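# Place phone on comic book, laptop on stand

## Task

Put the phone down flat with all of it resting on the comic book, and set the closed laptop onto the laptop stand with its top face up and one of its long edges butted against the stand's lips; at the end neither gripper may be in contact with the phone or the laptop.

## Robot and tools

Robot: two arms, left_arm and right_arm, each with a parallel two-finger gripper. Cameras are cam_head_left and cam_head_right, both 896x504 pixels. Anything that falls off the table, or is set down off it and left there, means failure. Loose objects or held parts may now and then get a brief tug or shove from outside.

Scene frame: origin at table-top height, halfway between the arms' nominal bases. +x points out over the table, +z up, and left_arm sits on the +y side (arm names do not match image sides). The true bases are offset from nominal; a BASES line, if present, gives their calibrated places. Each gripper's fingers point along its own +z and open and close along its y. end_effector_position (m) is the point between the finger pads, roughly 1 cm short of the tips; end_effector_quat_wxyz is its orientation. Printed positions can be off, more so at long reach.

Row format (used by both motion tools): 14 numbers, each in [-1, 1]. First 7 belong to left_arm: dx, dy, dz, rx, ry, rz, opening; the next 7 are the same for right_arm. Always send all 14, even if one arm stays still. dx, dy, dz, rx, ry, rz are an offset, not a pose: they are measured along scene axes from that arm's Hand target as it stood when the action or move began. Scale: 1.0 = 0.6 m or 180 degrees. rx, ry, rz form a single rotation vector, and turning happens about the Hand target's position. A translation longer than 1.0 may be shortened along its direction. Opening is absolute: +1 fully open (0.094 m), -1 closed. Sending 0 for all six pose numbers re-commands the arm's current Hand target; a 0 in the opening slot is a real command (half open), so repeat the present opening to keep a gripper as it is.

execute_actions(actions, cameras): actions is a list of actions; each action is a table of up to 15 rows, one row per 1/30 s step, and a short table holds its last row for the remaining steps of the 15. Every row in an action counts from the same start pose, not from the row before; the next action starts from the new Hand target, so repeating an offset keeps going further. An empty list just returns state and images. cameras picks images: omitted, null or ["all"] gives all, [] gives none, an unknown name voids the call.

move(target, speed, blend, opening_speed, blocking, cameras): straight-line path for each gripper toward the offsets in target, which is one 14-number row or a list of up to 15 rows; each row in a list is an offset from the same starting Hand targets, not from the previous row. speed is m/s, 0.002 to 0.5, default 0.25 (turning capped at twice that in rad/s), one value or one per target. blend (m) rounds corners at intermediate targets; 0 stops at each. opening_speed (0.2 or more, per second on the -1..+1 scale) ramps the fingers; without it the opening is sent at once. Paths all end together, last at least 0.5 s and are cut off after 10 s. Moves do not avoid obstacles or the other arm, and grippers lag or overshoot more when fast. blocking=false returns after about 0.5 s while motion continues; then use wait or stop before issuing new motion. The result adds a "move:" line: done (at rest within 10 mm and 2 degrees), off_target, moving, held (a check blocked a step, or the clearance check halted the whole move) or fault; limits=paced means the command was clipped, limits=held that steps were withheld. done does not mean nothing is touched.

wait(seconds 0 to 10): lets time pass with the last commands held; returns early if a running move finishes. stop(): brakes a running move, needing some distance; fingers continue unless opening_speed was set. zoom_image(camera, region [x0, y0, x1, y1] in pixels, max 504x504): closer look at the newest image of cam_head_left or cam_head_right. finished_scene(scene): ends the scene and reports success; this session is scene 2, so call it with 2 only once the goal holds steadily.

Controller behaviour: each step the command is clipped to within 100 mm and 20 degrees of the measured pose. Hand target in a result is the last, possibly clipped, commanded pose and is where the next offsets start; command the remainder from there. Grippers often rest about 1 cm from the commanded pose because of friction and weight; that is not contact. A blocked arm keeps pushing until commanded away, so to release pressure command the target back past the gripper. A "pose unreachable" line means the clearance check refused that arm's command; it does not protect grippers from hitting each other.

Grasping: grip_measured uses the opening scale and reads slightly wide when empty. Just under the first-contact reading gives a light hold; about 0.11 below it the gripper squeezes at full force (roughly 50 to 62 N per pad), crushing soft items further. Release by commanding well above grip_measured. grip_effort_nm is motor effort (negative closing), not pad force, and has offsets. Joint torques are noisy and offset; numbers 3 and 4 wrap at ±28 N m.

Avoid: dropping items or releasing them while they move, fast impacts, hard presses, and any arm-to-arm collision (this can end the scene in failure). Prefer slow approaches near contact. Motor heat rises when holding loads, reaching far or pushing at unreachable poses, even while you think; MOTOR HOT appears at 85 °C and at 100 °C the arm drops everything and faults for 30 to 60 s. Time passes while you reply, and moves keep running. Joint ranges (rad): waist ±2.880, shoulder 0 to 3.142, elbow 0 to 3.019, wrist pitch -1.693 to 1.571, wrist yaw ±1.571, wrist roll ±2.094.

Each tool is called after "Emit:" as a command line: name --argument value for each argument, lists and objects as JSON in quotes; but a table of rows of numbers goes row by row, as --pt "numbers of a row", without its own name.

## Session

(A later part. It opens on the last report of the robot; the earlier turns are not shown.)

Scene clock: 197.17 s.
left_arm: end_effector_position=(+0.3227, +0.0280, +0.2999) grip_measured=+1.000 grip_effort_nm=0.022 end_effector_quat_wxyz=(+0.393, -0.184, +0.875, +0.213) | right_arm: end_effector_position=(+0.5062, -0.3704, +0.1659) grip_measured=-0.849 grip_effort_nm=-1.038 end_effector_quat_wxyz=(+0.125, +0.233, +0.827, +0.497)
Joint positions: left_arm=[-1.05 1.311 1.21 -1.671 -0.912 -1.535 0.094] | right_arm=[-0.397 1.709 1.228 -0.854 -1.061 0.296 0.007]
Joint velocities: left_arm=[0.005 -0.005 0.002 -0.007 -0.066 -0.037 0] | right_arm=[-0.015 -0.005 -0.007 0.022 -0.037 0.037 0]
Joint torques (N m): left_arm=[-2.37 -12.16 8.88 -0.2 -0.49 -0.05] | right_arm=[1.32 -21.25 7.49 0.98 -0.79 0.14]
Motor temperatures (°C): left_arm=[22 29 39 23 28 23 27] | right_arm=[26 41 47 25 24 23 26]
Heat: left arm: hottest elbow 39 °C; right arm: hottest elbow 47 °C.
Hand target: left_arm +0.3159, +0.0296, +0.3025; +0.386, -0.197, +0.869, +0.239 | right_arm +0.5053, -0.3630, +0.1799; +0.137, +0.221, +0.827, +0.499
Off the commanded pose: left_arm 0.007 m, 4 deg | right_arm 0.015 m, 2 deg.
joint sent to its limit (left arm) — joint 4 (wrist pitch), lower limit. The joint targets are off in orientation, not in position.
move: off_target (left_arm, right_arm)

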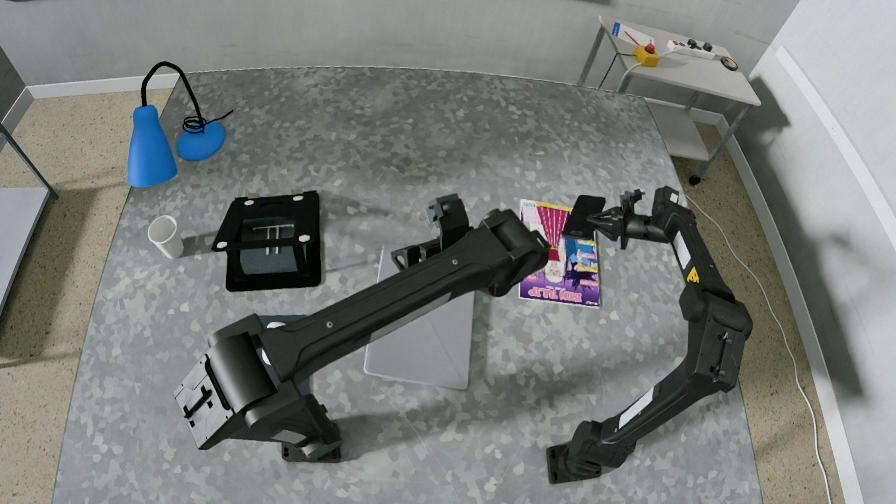

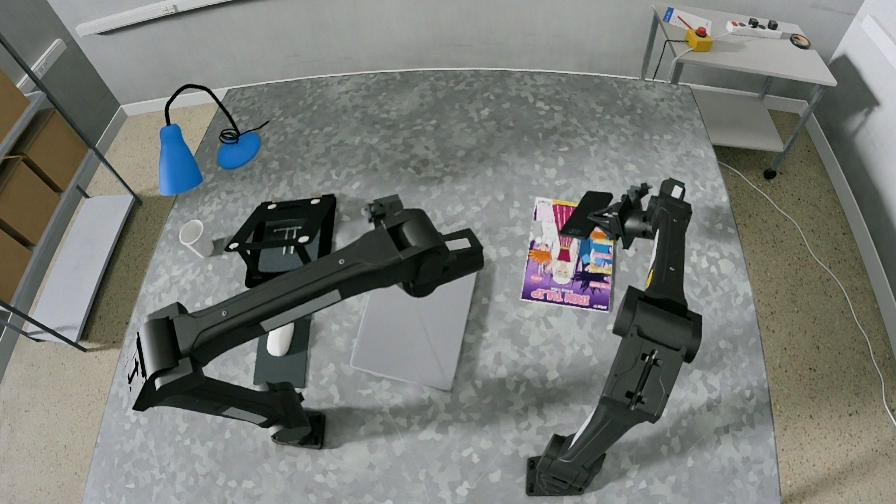

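Emit:
move --target '[0,0,0,0,0,0,1,-0.02,0.055,-0.2,0,0,0,-1]' --speed 0.15

Emit:
zoom_image --camera "cam_head_left" --region '[500, 170, 720, 320]'

Emit:
zoom_image --camera "cam_head_right" --region '[500, 170, 720, 320]'

Scene clock: 206.17 s.
left_arm: end_effector_position=(+0.3227, +0.0280, +0.2999) grip_measured=+1.000 grip_effort_nm=0.017 end_effector_quat_wxyz=(+0.393, -0.184, +0.875, +0.213) | right_arm: end_effector_position=(+0.4898, -0.3364, +0.0661) grip_measured=-0.849 grip_effort_nm=-1.038 end_effector_quat_wxyz=(+0.141, +0.223, +0.827, +0.496)
Joint positions: left_arm=[-1.05 1.311 1.21 -1.671 -0.912 -1.535 0.094] | right_arm=[-0.343 1.789 1.005 -0.424 -1.047 0.399 0.007]
Joint velocities: left_arm=[-0.015 0.005 -0.017 -0.002 0.007 -0.022 0] | right_arm=[-0.015 0.005 0.012 -0.012 0.051 0.007 -0.001]
Joint torques (N m): left_arm=[-1.96 -12.28 8.96 -0.27 -0.4 -0.14] | right_arm=[1.32 -16.85 6.45 1.24 -0.66 0.15]
Motor temperatures (°C): left_arm=[22 29 39 23 28 23 27] | right_arm=[26 41 46 25 25 23 26]
Heat: left arm: hottest elbow 39 °C; right arm: hottest elbow 46 °C.
Hand target: left_arm +0.3159, +0.0296, +0.3025; +0.386, -0.197, +0.869, +0.239 | right_arm +0.4905, -0.3301, +0.0602; +0.136, +0.220, +0.827, +0.500
Off the commanded pose: left_arm 0.007 m, 4 deg | right_arm 0.010 m, 1 deg.
joint sent to its limit (left arm) — joint 4 (wrist pitch), lower limit. The joint targets are off in orientation, not in position.
move: off_target (left_arm)

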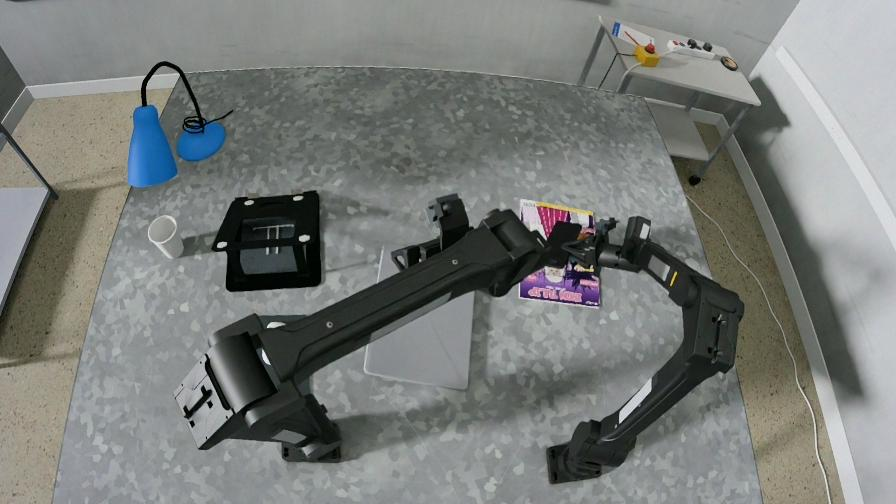

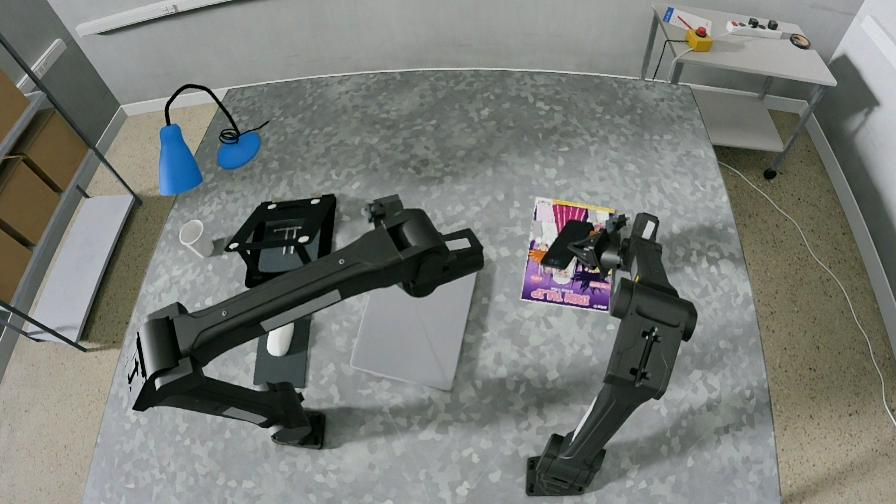

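Scaled by 2.291.

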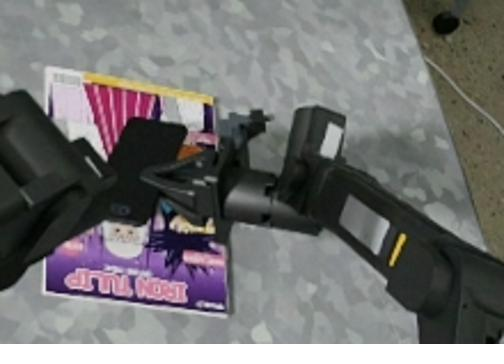

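Scaled by 2.291.

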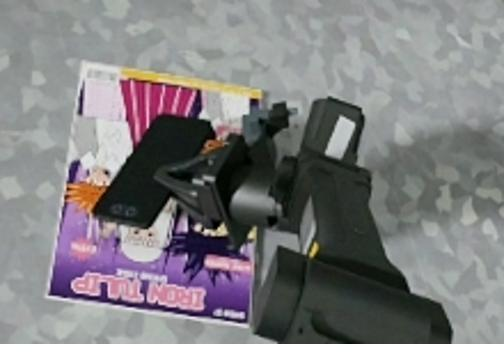

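Emit:
move --target '[0,0,0,0,0,0,1,0.0,0.0,-0.045,0,0,0,-1]' --speed 0.08

Emit:
zoom_image --camera "cam_head_right" --region '[520, 180, 660, 320]'

Scene clock: 209.63 s.
left_arm: end_effector_position=(+0.3227, +0.0280, +0.2999) grip_measured=+1.000 grip_effort_nm=0.027 end_effector_quat_wxyz=(+0.393, -0.184, +0.875, +0.213) | right_arm: end_effector_position=(+0.4908, -0.3367, +0.0431) grip_measured=-0.849 grip_effort_nm=-1.038 end_effector_quat_wxyz=(+0.144, +0.221, +0.827, +0.497)
Joint positions: left_arm=[-1.05 1.311 1.21 -1.671 -0.912 -1.535 0.094] | right_arm=[-0.343 1.837 0.991 -0.355 -1.048 0.4 0.007]
Joint velocities: left_arm=[-0.005 -0.005 -0.002 -0.002 -0.051 -0.022 0] | right_arm=[-0.015 -0.005 -0.022 -0.012 -0.095 -0.007 0.001]
Joint torques (N m): left_arm=[-2.61 -12.28 8.91 -0.47 -0.46 -0.08] | right_arm=[1.32 -16.91 6.04 1.21 -0.57 0.17]
Motor temperatures (°C): left_arm=[22 29 39 23 28 23 27] | right_arm=[26 41 46 25 25 23 26]
Heat: left arm: hottest elbow 39 °C; right arm: hottest elbow 46 °C.
Hand target: left_arm +0.3159, +0.0296, +0.3025; +0.386, -0.197, +0.869, +0.239 | right_arm +0.4898, -0.3302, +0.0331; +0.136, +0.220, +0.827, +0.500
Off the commanded pose: left_arm 0.007 m, 4 deg | right_arm 0.012 m, 1 deg.
joint sent to its limit (left arm) — joint 4 (wrist pitch), lower limit. The joint targets are off in orientation, not in position.
move: off_target (left_arm, right_arm)

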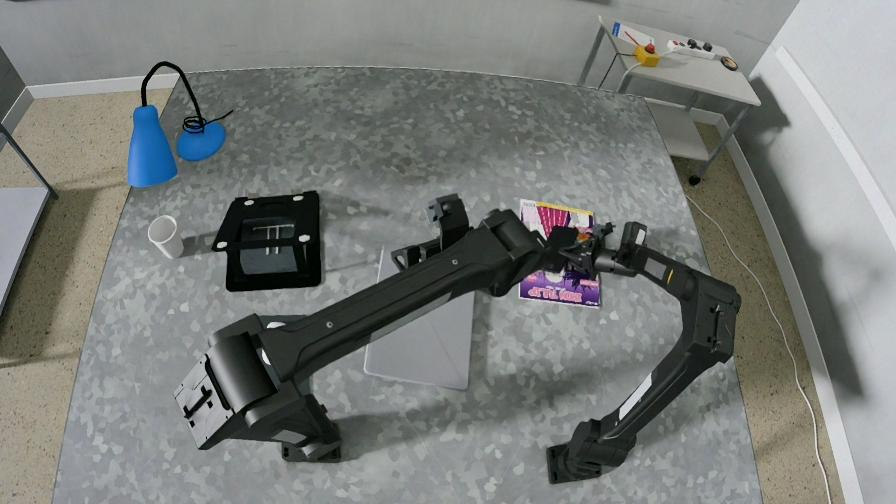

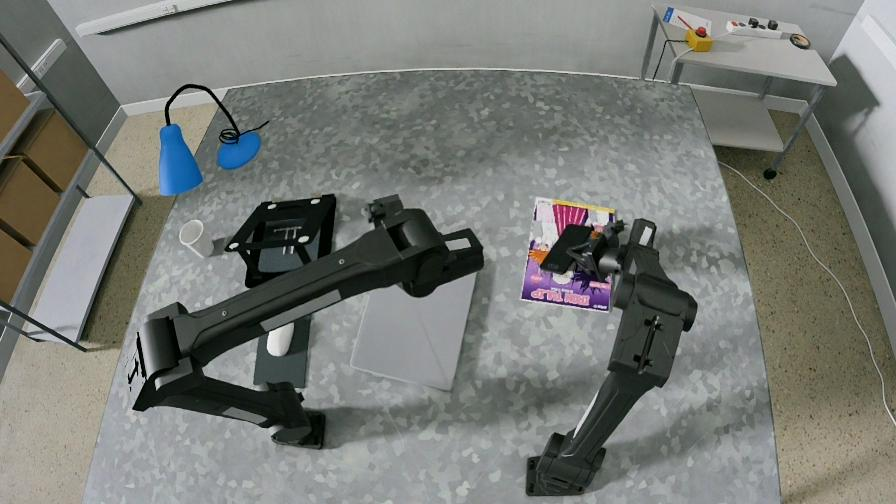

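Scaled by 3.600.

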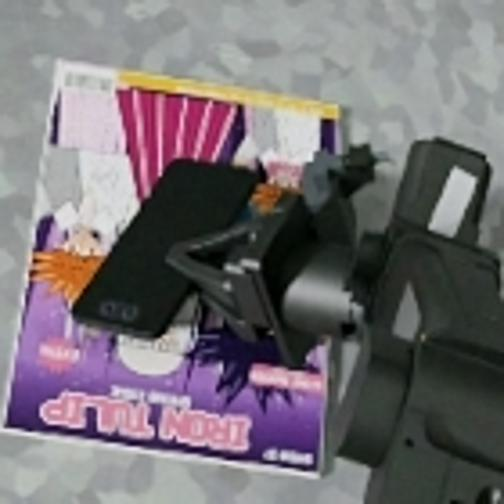

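Emit:
move --target '[0,0,0,0,0,0,1,0.0,0.0,-0.025,0,0,0,-1]' --speed 0.06

Emit:
zoom_image --camera "cam_head_right" --region '[520, 180, 660, 320]'

Scene clock: 213.13 s.
left_arm: end_effector_position=(+0.3227, +0.0280, +0.2999) grip_measured=+1.000 grip_effort_nm=0.022 end_effector_quat_wxyz=(+0.393, -0.184, +0.875, +0.213) | right_arm: end_effector_position=(+0.4945, -0.3373, +0.0404) grip_measured=-0.849 grip_effort_nm=-1.033 end_effector_quat_wxyz=(+0.153, +0.214, +0.826, +0.499)
Joint positions: left_arm=[-1.05 1.311 1.21 -1.671 -0.912 -1.535 0.094] | right_arm=[-0.343 1.849 0.991 -0.32 -1.055 0.401 0.007]
Joint velocities: left_arm=[-0.015 -0.015 -0.007 -0.012 0.037 -0.037 0] | right_arm=[0.015 0.015 -0.017 -0.002 -0.022 -0.007 -0.001]
Joint torques (N m): left_arm=[-2.9 -11.63 8.75 -0.58 -0.46 -0.11] | right_arm=[1.26 -15.44 5.33 1.33 -0.4 0.07]
Motor temperatures (°C): left_arm=[22 29 39 23 28 23 27] | right_arm=[26 41 46 25 25 23 27]
Heat: left arm: hottest elbow 39 °C; right arm: hottest elbow 46 °C.
Hand target: left_arm +0.3159, +0.0296, +0.3025; +0.386, -0.197, +0.869, +0.239 | right_arm +0.4894, -0.3302, +0.0181; +0.136, +0.220, +0.827, +0.500
Off the commanded pose: left_arm 0.007 m, 4 deg | right_arm 0.024 m, 2 deg.
joint sent to its limit (left arm) — joint 4 (wrist pitch), lower limit. The joint targets are off in orientation, not in position.
move: off_target (left_arm, right_arm)

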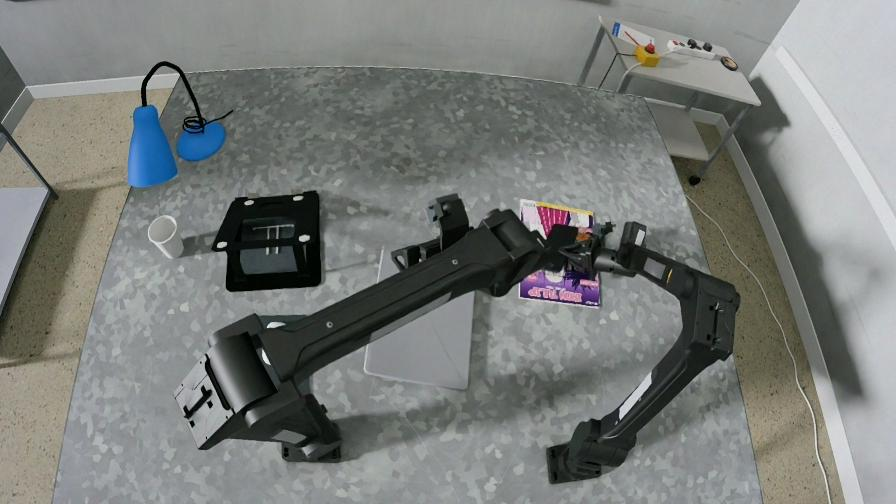

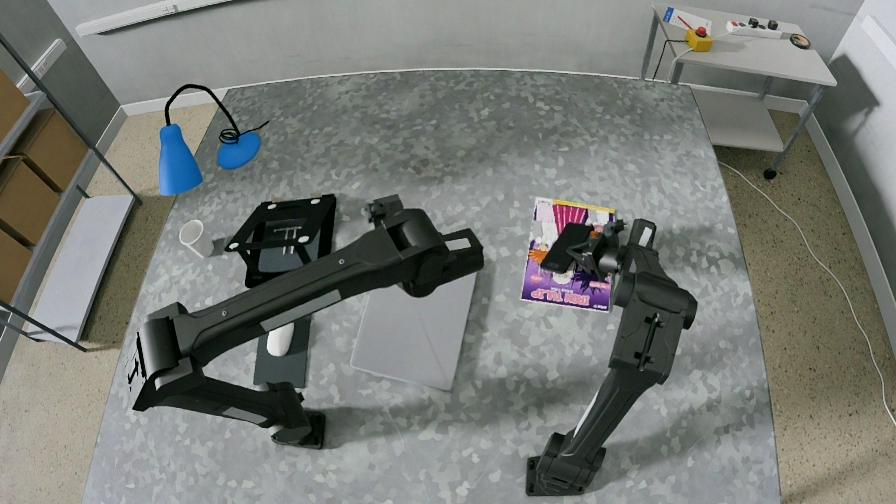

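Scaled by 3.600.

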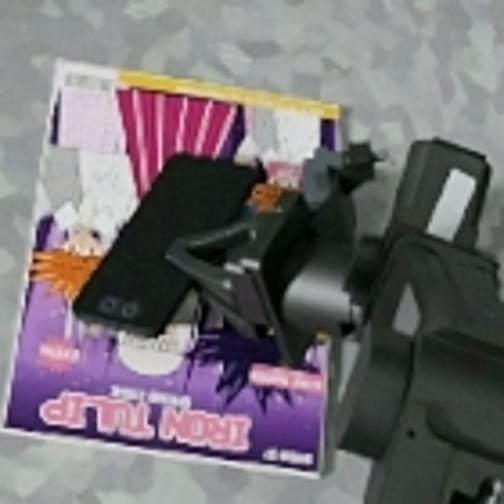

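Emit:
move --target '[0,0,0,0,0,0,1,0.0,0.0,-0.006,0.024,-0.0145,0,-1]' --speed 0.06 --cameras '[]'

Emit:
move --target '[0,0,0,0,0,0,1,0.0,0.0,0,0,0,0,-0.6]' --speed 0.06 --opening_speed 0.25

Emit:
zoom_image --camera "cam_head_right" --region '[520, 180, 660, 320]'

Emit:
zoom_image --camera "cam_head_left" --region '[510, 180, 650, 320]'

Scene clock: 223.73 s.
left_arm: end_effector_position=(+0.3227, +0.0280, +0.2999) grip_measured=+1.000 grip_effort_nm=0.022 end_effector_quat_wxyz=(+0.393, -0.184, +0.875, +0.213) | right_arm: end_effector_position=(+0.4955, -0.3308, +0.0363) grip_measured=-0.849 grip_effort_nm=-1.038 end_effector_quat_wxyz=(+0.160, +0.202, +0.805, +0.535)
Joint positions: left_arm=[-1.05 1.311 1.21 -1.671 -0.912 -1.535 0.094] | right_arm=[-0.343 1.884 0.972 -0.206 -1.138 0.447 0.007]
Joint velocities: left_arm=[-0.015 -0.005 -0.002 0.002 0.037 -0.081 0] | right_arm=[-0.005 0.015 -0.007 0.007 -0.037 -0.051 0]
Joint torques (N m): left_arm=[-2.73 -12.45 8.77 -0.36 -0.46 -0.11] | right_arm=[0.32 -15.56 4.93 1.28 -0.46 0.11]
Motor temperatures (°C): left_arm=[22 29 39 23 28 23 27] | right_arm=[26 40 45 25 24 23 27]
Heat: left arm: hottest elbow 39 °C; right arm: hottest elbow 45 °C.
Hand target: left_arm +0.3159, +0.0296, +0.3025; +0.386, -0.197, +0.869, +0.239 | right_arm +0.4891, -0.3303, +0.0147; +0.147, +0.214, +0.804, +0.535
Off the commanded pose: left_arm 0.007 m, 4 deg | right_arm 0.023 m, 2 deg.
joint sent to its limit (left arm) — joint 4 (wrist pitch), lower limit. The joint targets are off in orientation, not in position.
move: off_target (left_arm, right_arm)
No camera images: "cameras" was empty.

Scene clock: 225.63 s.
left_arm: end_effector_position=(+0.3227, +0.0280, +0.2999) grip_measured=+1.000 grip_effort_nm=0.022 end_effector_quat_wxyz=(+0.393, -0.184, +0.875, +0.213) | right_arm: end_effector_position=(+0.4948, -0.3307, +0.0314) grip_measured=-0.602 grip_effort_nm=0.061 end_effector_quat_wxyz=(+0.157, +0.205, +0.805, +0.534)
Joint positions: left_arm=[-1.05 1.311 1.21 -1.671 -0.912 -1.535 0.094] | right_arm=[-0.343 1.894 0.971 -0.203 -1.136 0.447 0.019]
Joint velocities: left_arm=[0.005 -0.005 0.002 -0.002 -0.066 -0.066 0] | right_arm=[0.005 -0.005 -0.012 -0.012 0.007 -0.037 0]
Joint torques (N m): left_arm=[-2.67 -12.34 8.98 -0.38 -0.48 -0.12] | right_arm=[0.38 -16.38 4.89 1.24 -0.52 0.1]
Motor temperatures (°C): left_arm=[22 29 39 23 28 23 27] | right_arm=[26 40 45 25 25 23 27]
Heat: left arm: hottest elbow 39 °C; right arm: hottest elbow 45 °C.
Hand target: left_arm +0.3159, +0.0296, +0.3025; +0.386, -0.197, +0.869, +0.239 | right_arm +0.4890, -0.3302, +0.0146; +0.147, +0.214, +0.804, +0.535
Off the commanded pose: left_arm 0.007 m, 4 deg | right_arm 0.018 m, 2 deg.
joint sent to its limit (left arm) — joint 4 (wrist pitch), lower limit. The joint targets are off in orientation, not in position.
move: off_target (left_arm, right_arm)

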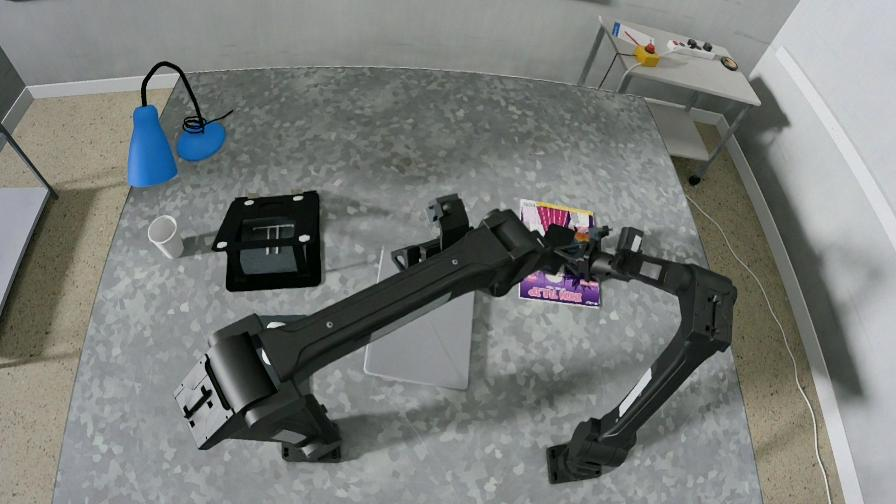

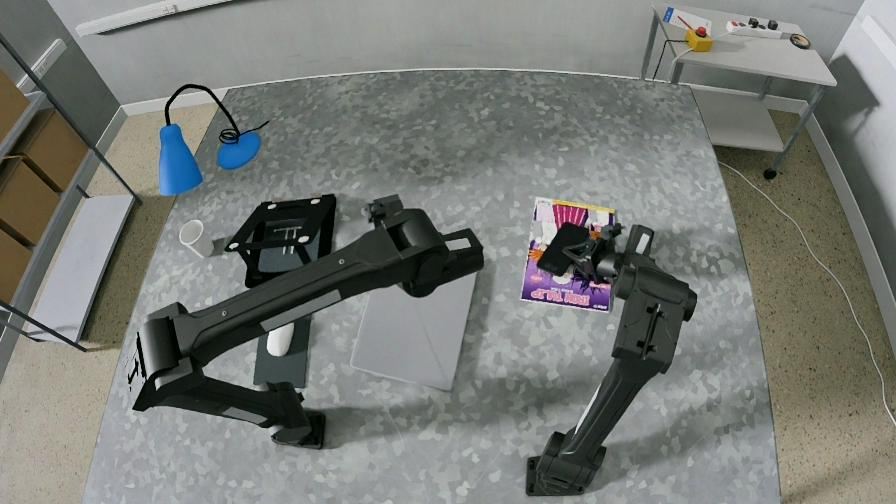

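Scaled by 3.600.

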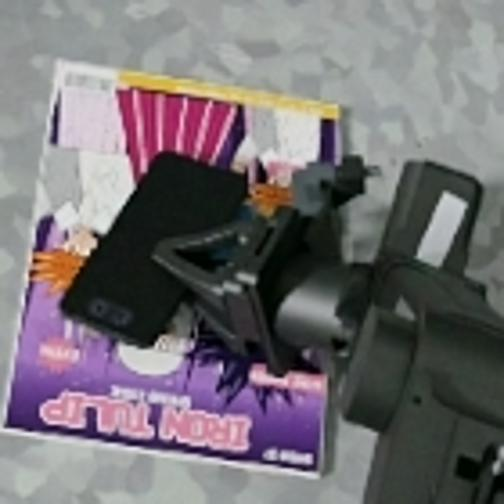

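Scaled by 3.600.

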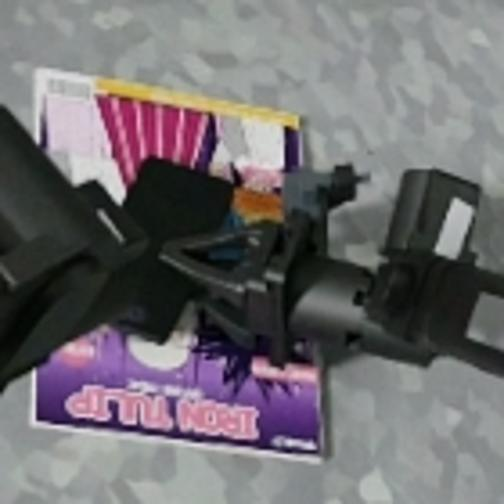

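Emit:
move --target '[0,0,0,0,0,0,1,0.0,0.0,-0.017,0,0,0,-0.6]' --speed 0.05

Emit:
zoom_image --camera "cam_head_right" --region '[520, 180, 660, 320]'

Scene clock: 229.33 s.
left_arm: end_effector_position=(+0.3227, +0.0280, +0.2999) grip_measured=+1.000 grip_effort_nm=0.022 end_effector_quat_wxyz=(+0.393, -0.184, +0.875, +0.213) | right_arm: end_effector_position=(+0.4963, -0.3312, +0.0272) grip_measured=-0.601 grip_effort_nm=0.056 end_effector_quat_wxyz=(+0.161, +0.202, +0.805, +0.534)
Joint positions: left_arm=[-1.05 1.311 1.21 -1.671 -0.912 -1.535 0.094] | right_arm=[-0.343 1.906 0.971 -0.182 -1.137 0.448 0.019]
Joint velocities: left_arm=[0.005 -0.005 -0.007 -0.012 0.095 -0.066 0] | right_arm=[-0.015 -0.015 0.012 -0.012 -0.066 -0.066 0]
Joint torques (N m): left_arm=[-2.67 -12.81 8.87 -0.39 -0.44 -0.13] | right_arm=[0.38 -15.68 4.68 1.39 -0.48 0.08]
Motor temperatures (°C): left_arm=[22 29 39 23 28 23 27] | right_arm=[26 40 44 25 25 23 26]
Heat: left arm: hottest elbow 39 °C; right arm: hottest elbow 44 °C.
Hand target: left_arm +0.3159, +0.0296, +0.3025; +0.386, -0.197, +0.869, +0.239 | right_arm +0.4888, -0.3303, +0.0044; +0.147, +0.214, +0.804, +0.535
Off the commanded pose: left_arm 0.007 m, 4 deg | right_arm 0.024 m, 2 deg.
joint sent to its limit (left arm) — joint 4 (wrist pitch), lower limit. The joint targets are off in orientation, not in position.
move: off_target (left_arm, right_arm)

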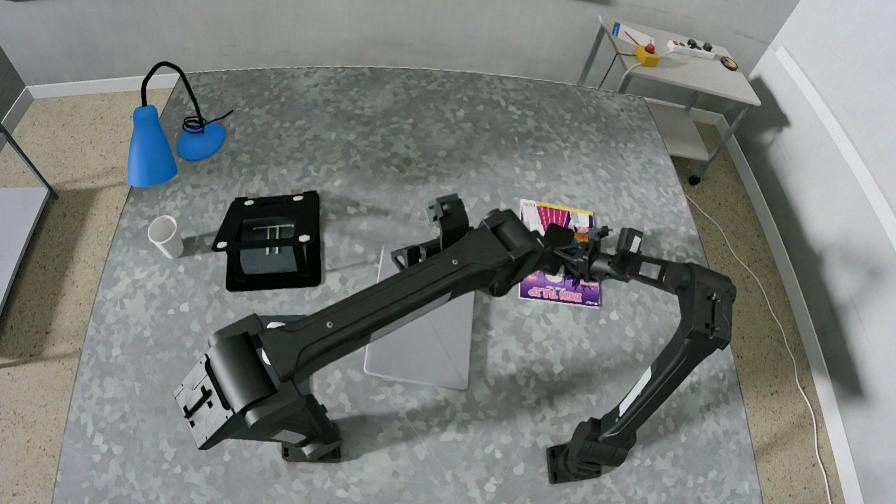

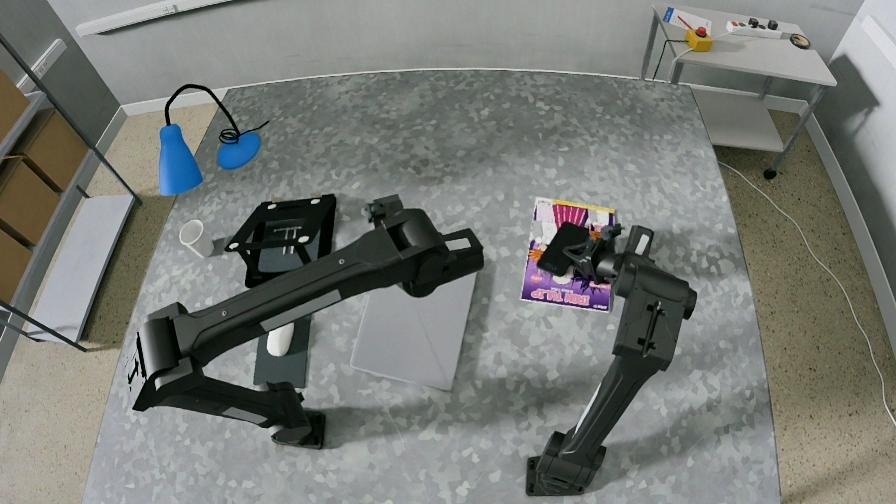

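Scaled by 3.600.

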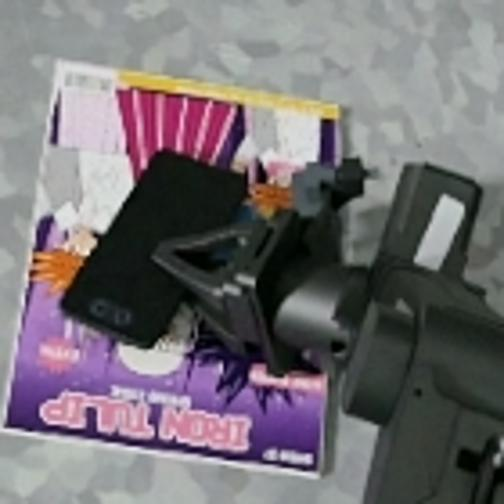

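Emit:
move --target '[0,0,0,0,0,0,1,-0.05,-0.083,0.025,0,0,0,-0.6]' --speed 0.12

Emit:
zoom_image --camera "cam_head_right" --region '[520, 180, 660, 320]'

Scene clock: 233.27 s.
left_arm: end_effector_position=(+0.3227, +0.0280, +0.2999) grip_measured=+1.000 grip_effort_nm=0.017 end_effector_quat_wxyz=(+0.393, -0.184, +0.875, +0.213) | right_arm: end_effector_position=(+0.4556, -0.3726, +0.0236) grip_measured=-0.601 grip_effort_nm=0.046 end_effector_quat_wxyz=(+0.150, +0.209, +0.802, +0.539)
Joint positions: left_arm=[-1.05 1.311 1.21 -1.671 -0.912 -1.535 0.094] | right_arm=[-0.461 1.901 0.972 -0.471 -1.18 0.168 0.019]
Joint velocities: left_arm=[-0.005 -0.005 0.012 -0.002 0.007 -0.007 0] | right_arm=[-0.015 -0.005 0.002 0.012 0.037 0.022 0]
Joint torques (N m): left_arm=[-2.43 -11.63 8.88 -0.49 -0.45 -0.09] | right_arm=[-0.15 -17.2 6.87 -0.21 -0.29 0.02]
Motor temperatures (°C): left_arm=[22 29 39 23 28 23 27] | right_arm=[26 40 44 25 25 23 26]
Heat: left arm: hottest elbow 39 °C; right arm: hottest elbow 44 °C.
Hand target: left_arm +0.3159, +0.0296, +0.3025; +0.386, -0.197, +0.869, +0.239 | right_arm +0.4592, -0.3802, +0.0202; +0.148, +0.215, +0.803, +0.535
Off the commanded pose: left_arm 0.007 m, 4 deg | right_arm 0.009 m, 1 deg.
joint sent to its limit (left arm) — joint 4 (wrist pitch), lower limit. The joint targets are off in orientation, not in position.
move: off_target (left_arm)

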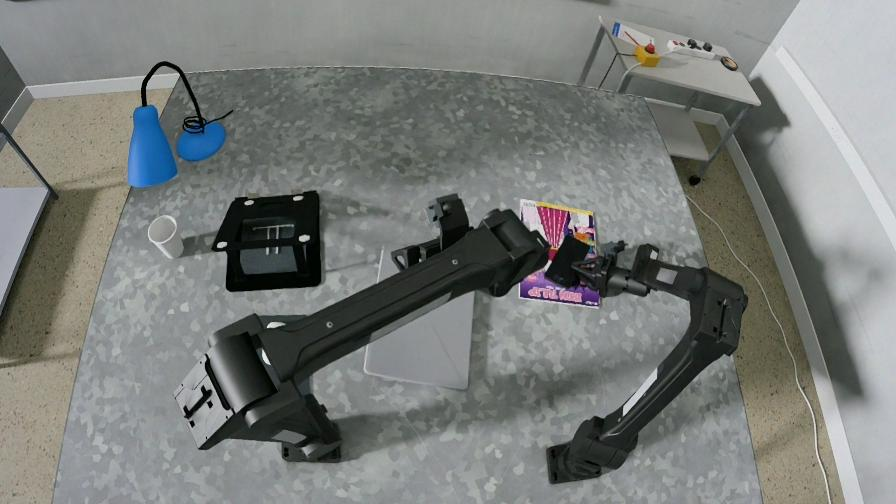

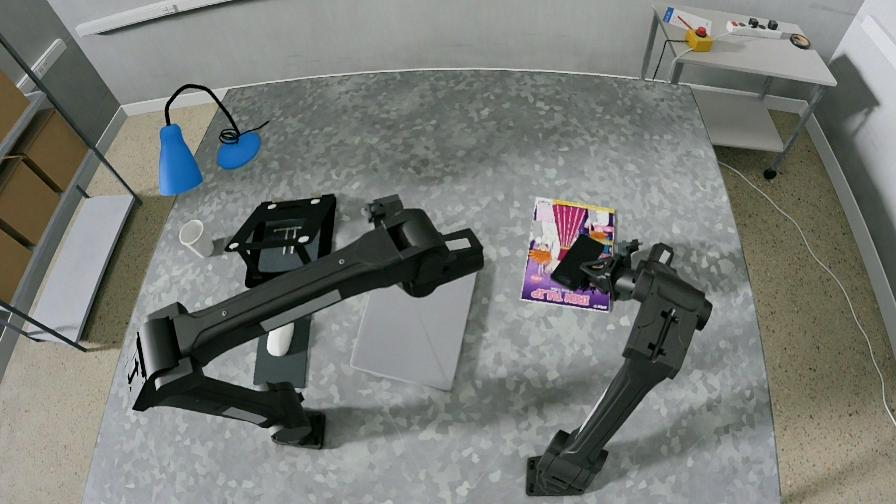

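Scaled by 3.600.

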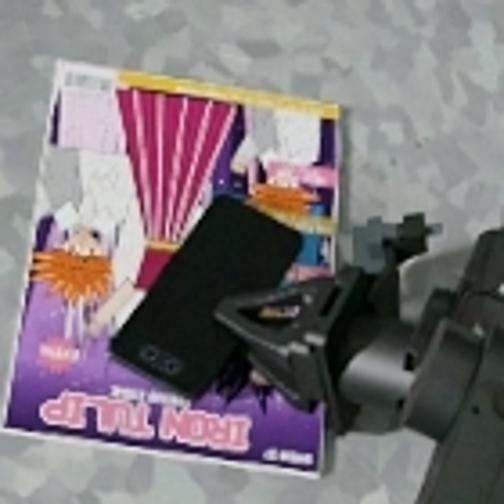

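Emit:
move --target '[0,0,0,0,0,0,1,0.0055,0.0325,0.013,-0.179,0.106,0,0.277]' --speed 0.07 --opening_speed 0.2

Emit:
zoom_image --camera "cam_head_right" --region '[520, 180, 660, 320]'

Emit:
zoom_image --camera "cam_head_left" --region '[520, 180, 660, 320]'

Scene clock: 278.97 s.
left_arm: end_effector_position=(+0.3227, +0.0280, +0.2999) grip_measured=+1.000 grip_effort_nm=0.027 end_effector_quat_wxyz=(+0.393, -0.184, +0.875, +0.213) | right_arm: end_effector_position=(+0.4638, -0.3585, +0.0316) grip_measured=+0.275 grip_effort_nm=0.105 end_effector_quat_wxyz=(+0.077, +0.240, +0.932, +0.259)
Joint positions: left_arm=[-1.05 1.311 1.21 -1.671 -0.912 -1.535 0.094] | right_arm=[-0.274 1.744 1.064 -0.728 -0.524 0.279 0.06]
Joint velocities: left_arm=[0.005 -0.005 0.002 0.002 -0.066 0.051 0] | right_arm=[0.005 0.005 -0.017 0.007 0.007 -0.051 -0.001]
Joint torques (N m): left_arm=[-2.84 -11.99 8.96 -0.59 -0.51 -0.13] | right_arm=[0.67 -16.62 8.13 -0.32 0.32 0.22]
Motor temperatures (°C): left_arm=[22 29 39 23 28 23 27] | right_arm=[26 38 43 25 24 23 25]
Heat: left arm: hottest elbow 39 °C; right arm: hottest elbow 43 °C.
Hand target: left_arm +0.3160, +0.0295, +0.3025; +0.386, -0.197, +0.869, +0.239 | right_arm +0.4642, -0.3597, +0.0267; +0.064, +0.248, +0.933, +0.251
Off the commanded pose: left_arm 0.007 m, 4 deg | right_arm 0.004 m, 2 deg.
joint sent to its limit (left arm) — joint 4 (wrist pitch), lower limit. The joint targets are off in orientation, not in position.
move: off_target (left_arm)

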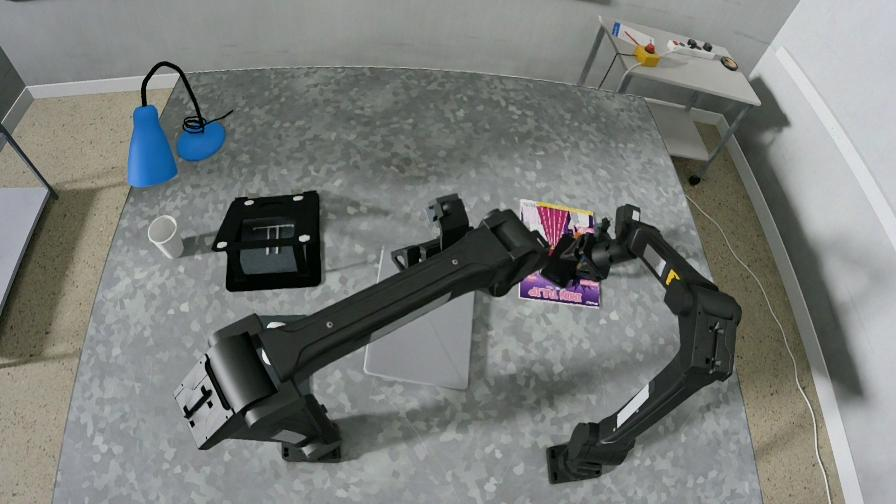

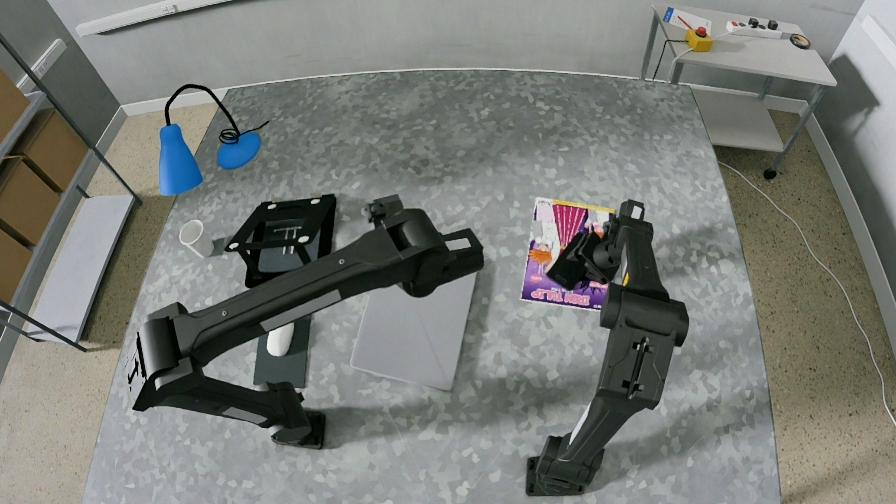

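Scaled by 3.600.

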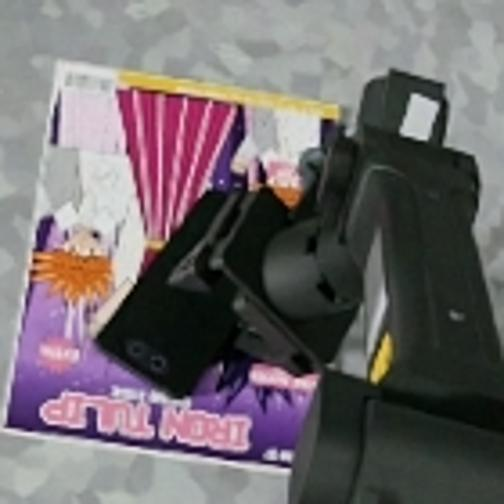

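Scaled by 3.600.

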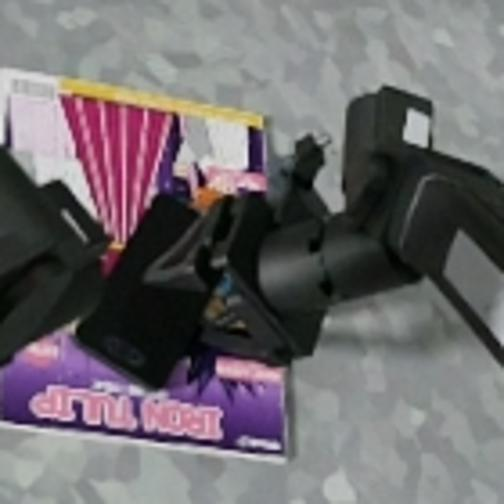

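Emit:
move --target '[0,0,0,0,0,0,1,-0.05,-0.086,0.012,0,0,0,0.277]' --speed 0.06

Emit:
zoom_image --camera "cam_head_right" --region '[520, 180, 660, 320]'

Emit:
zoom_image --camera "cam_head_left" --region '[520, 180, 660, 320]'

Scene clock: 285.07 s.
left_arm: end_effector_position=(+0.3227, +0.0280, +0.2999) grip_measured=+1.000 grip_effort_nm=0.022 end_effector_quat_wxyz=(+0.393, -0.184, +0.875, +0.213) | right_arm: end_effector_position=(+0.4370, -0.4046, +0.0322) grip_measured=+0.275 grip_effort_nm=0.076 end_effector_quat_wxyz=(+0.065, +0.245, +0.934, +0.253)
Joint positions: left_arm=[-1.05 1.311 1.21 -1.671 -0.912 -1.535 0.094] | right_arm=[-0.384 1.737 1.064 -0.822 -0.524 0.154 0.06]
Joint velocities: left_arm=[-0.005 -0.005 0.002 0.002 0.007 0.066 0] | right_arm=[0.005 0.005 -0.017 0.017 -0.007 0.007 0]
Joint torques (N m): left_arm=[-1.96 -12.1 8.92 -0.47 -0.46 -0.11] | right_arm=[-0.56 -18.08 6.97 -0.12 -0.14 0.07]
Motor temperatures (°C): left_arm=[22 29 39 23 28 23 27] | right_arm=[26 38 43 25 24 23 25]
Heat: left arm: hottest elbow 39 °C; right arm: hottest elbow 43 °C.
Hand target: left_arm +0.3159, +0.0296, +0.3025; +0.386, -0.197, +0.869, +0.239 | right_arm +0.4339, -0.4113, +0.0349; +0.065, +0.249, +0.933, +0.251
Off the commanded pose: left_arm 0.007 m, 4 deg | right_arm 0.007 m, 1 deg.
joint sent to its limit (left arm) — joint 4 (wrist pitch), lower limit. The joint targets are off in orientation, not in position.
move: off_target (left_arm)

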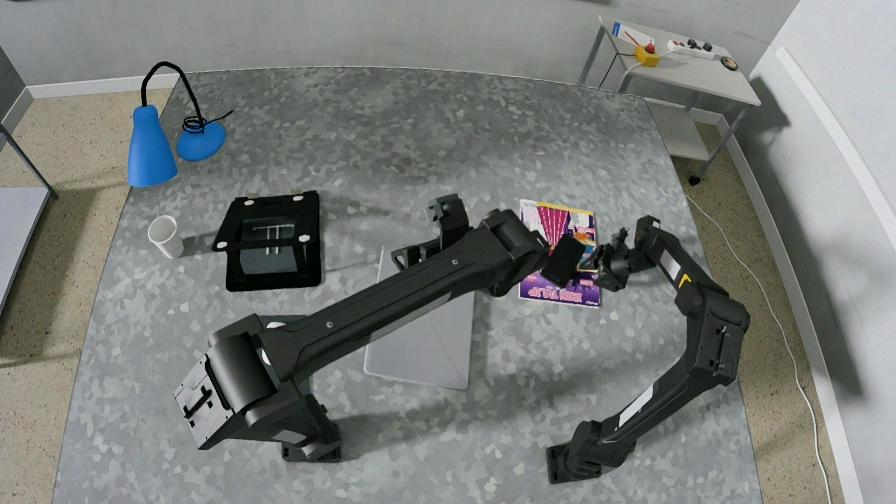

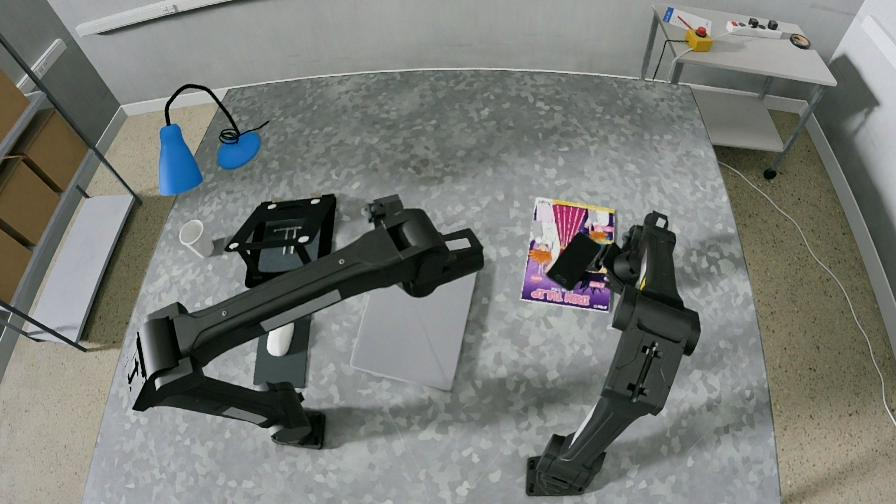

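Scaled by 3.600.

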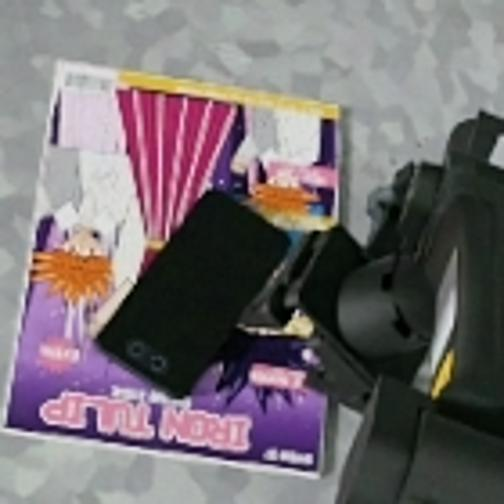

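Scaled by 3.600.

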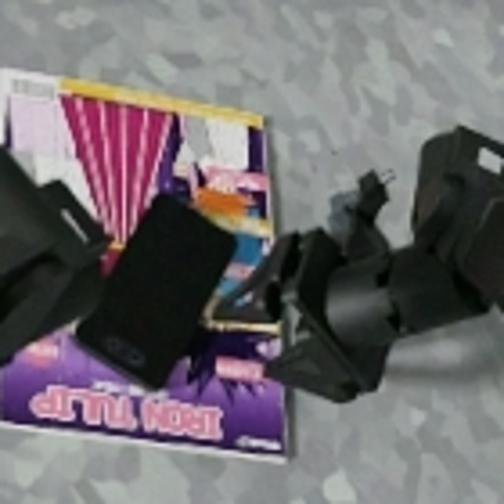

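Emit:
move --pt "0.01 0.15 -0.05 0.03 0.12 -0.2 0 -0.05 0.02 0.17 0 0 0 0.277" --pt "0.015 0.28 -0.25 0.081 0.344 -0.587 0 -0.19 0.35 0.17 0.187 -0.057 0.132 0.277" --blend 0.03

Emit:
zoom_image --camera "cam_head_right" --region '[320, 220, 500, 400]'

Emit:
zoom_image --camera "cam_head_left" --region '[340, 220, 520, 400]'

Scene clock: 321.43 s.
left_arm: end_effector_position=(+0.3172, +0.1978, +0.1477) grip_measured=+0.002 grip_effort_nm=-0.081 end_effector_quat_wxyz=(-0.011, +0.706, +0.708, +0.002) | right_arm: end_effector_position=(+0.3284, -0.2046, +0.1378) grip_measured=+0.276 grip_effort_nm=0.061 end_effector_quat_wxyz=(+0.020, +0.052, +0.841, +0.538)
Joint positions: left_arm=[-0.193 1.141 0.85 -1.295 -0.017 1.404 0.047] | right_arm=[-0.144 1.457 0.81 -1.007 -1.134 -0.069 0.06]
Joint velocities: left_arm=[-0.005 -0.015 0.007 -0.012 -0.081 -0.037 0.001] | right_arm=[-0.005 -0.005 -0.002 -0.017 0.051 -0.007 -0.001]
Joint torques (N m): left_arm=[-0.5 -7.24 11.62 -0.08 0.16 0.1] | right_arm=[1.38 -13.45 5.83 0.43 -0.63 0.04]
Motor temperatures (°C): left_arm=[22 28 39 23 27 23 27] | right_arm=[26 38 44 25 24 23 25]
Heat: left arm: hottest elbow 39 °C; right arm: hottest elbow 44 °C.
Hand target: left_arm +0.3231, +0.2006, +0.1528; -0.009, +0.705, +0.709, +0.002 | right_arm +0.3233, -0.1996, +0.1382; +0.023, +0.042, +0.842, +0.538
Off the commanded pose: left_arm 0.009 m, 1 deg | right_arm 0.009 m, 1 deg.
move: done

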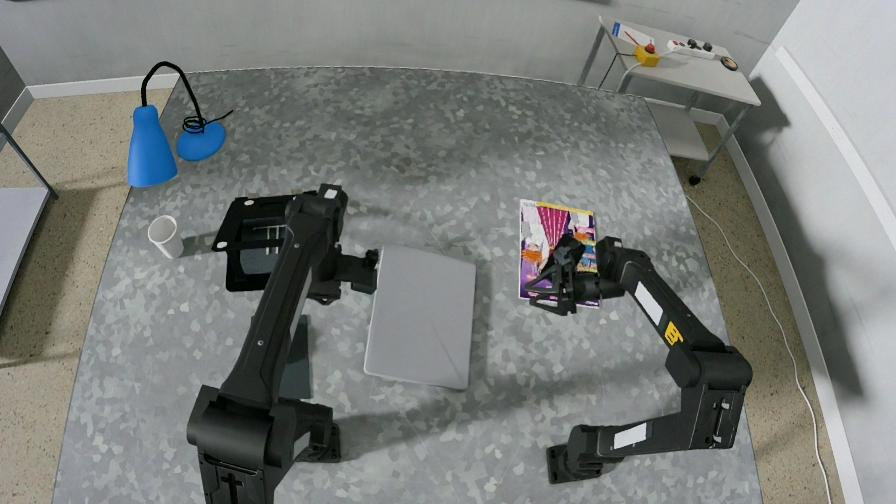

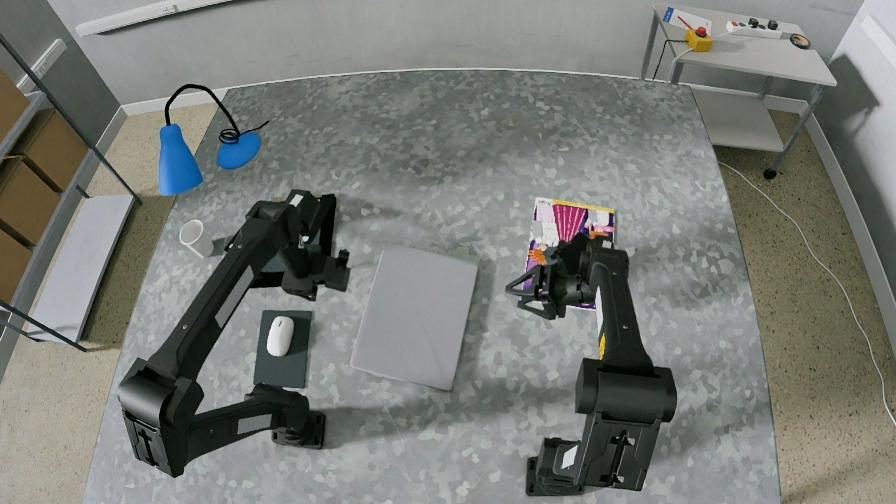

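Scaled by 2.800.

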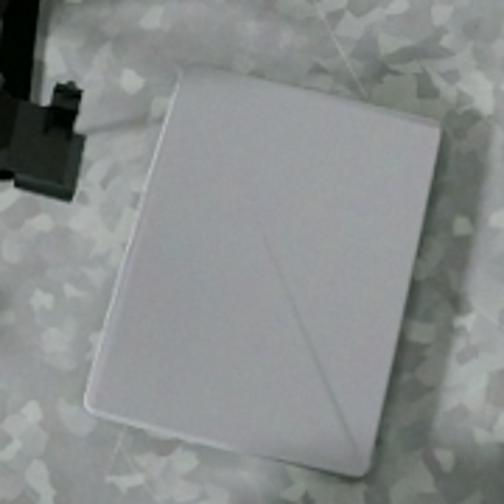

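Scaled by 2.800.

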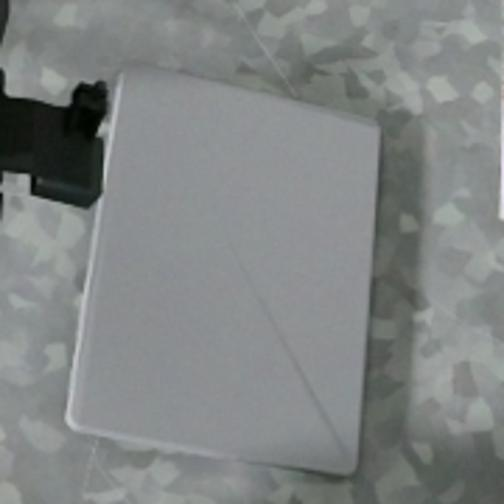

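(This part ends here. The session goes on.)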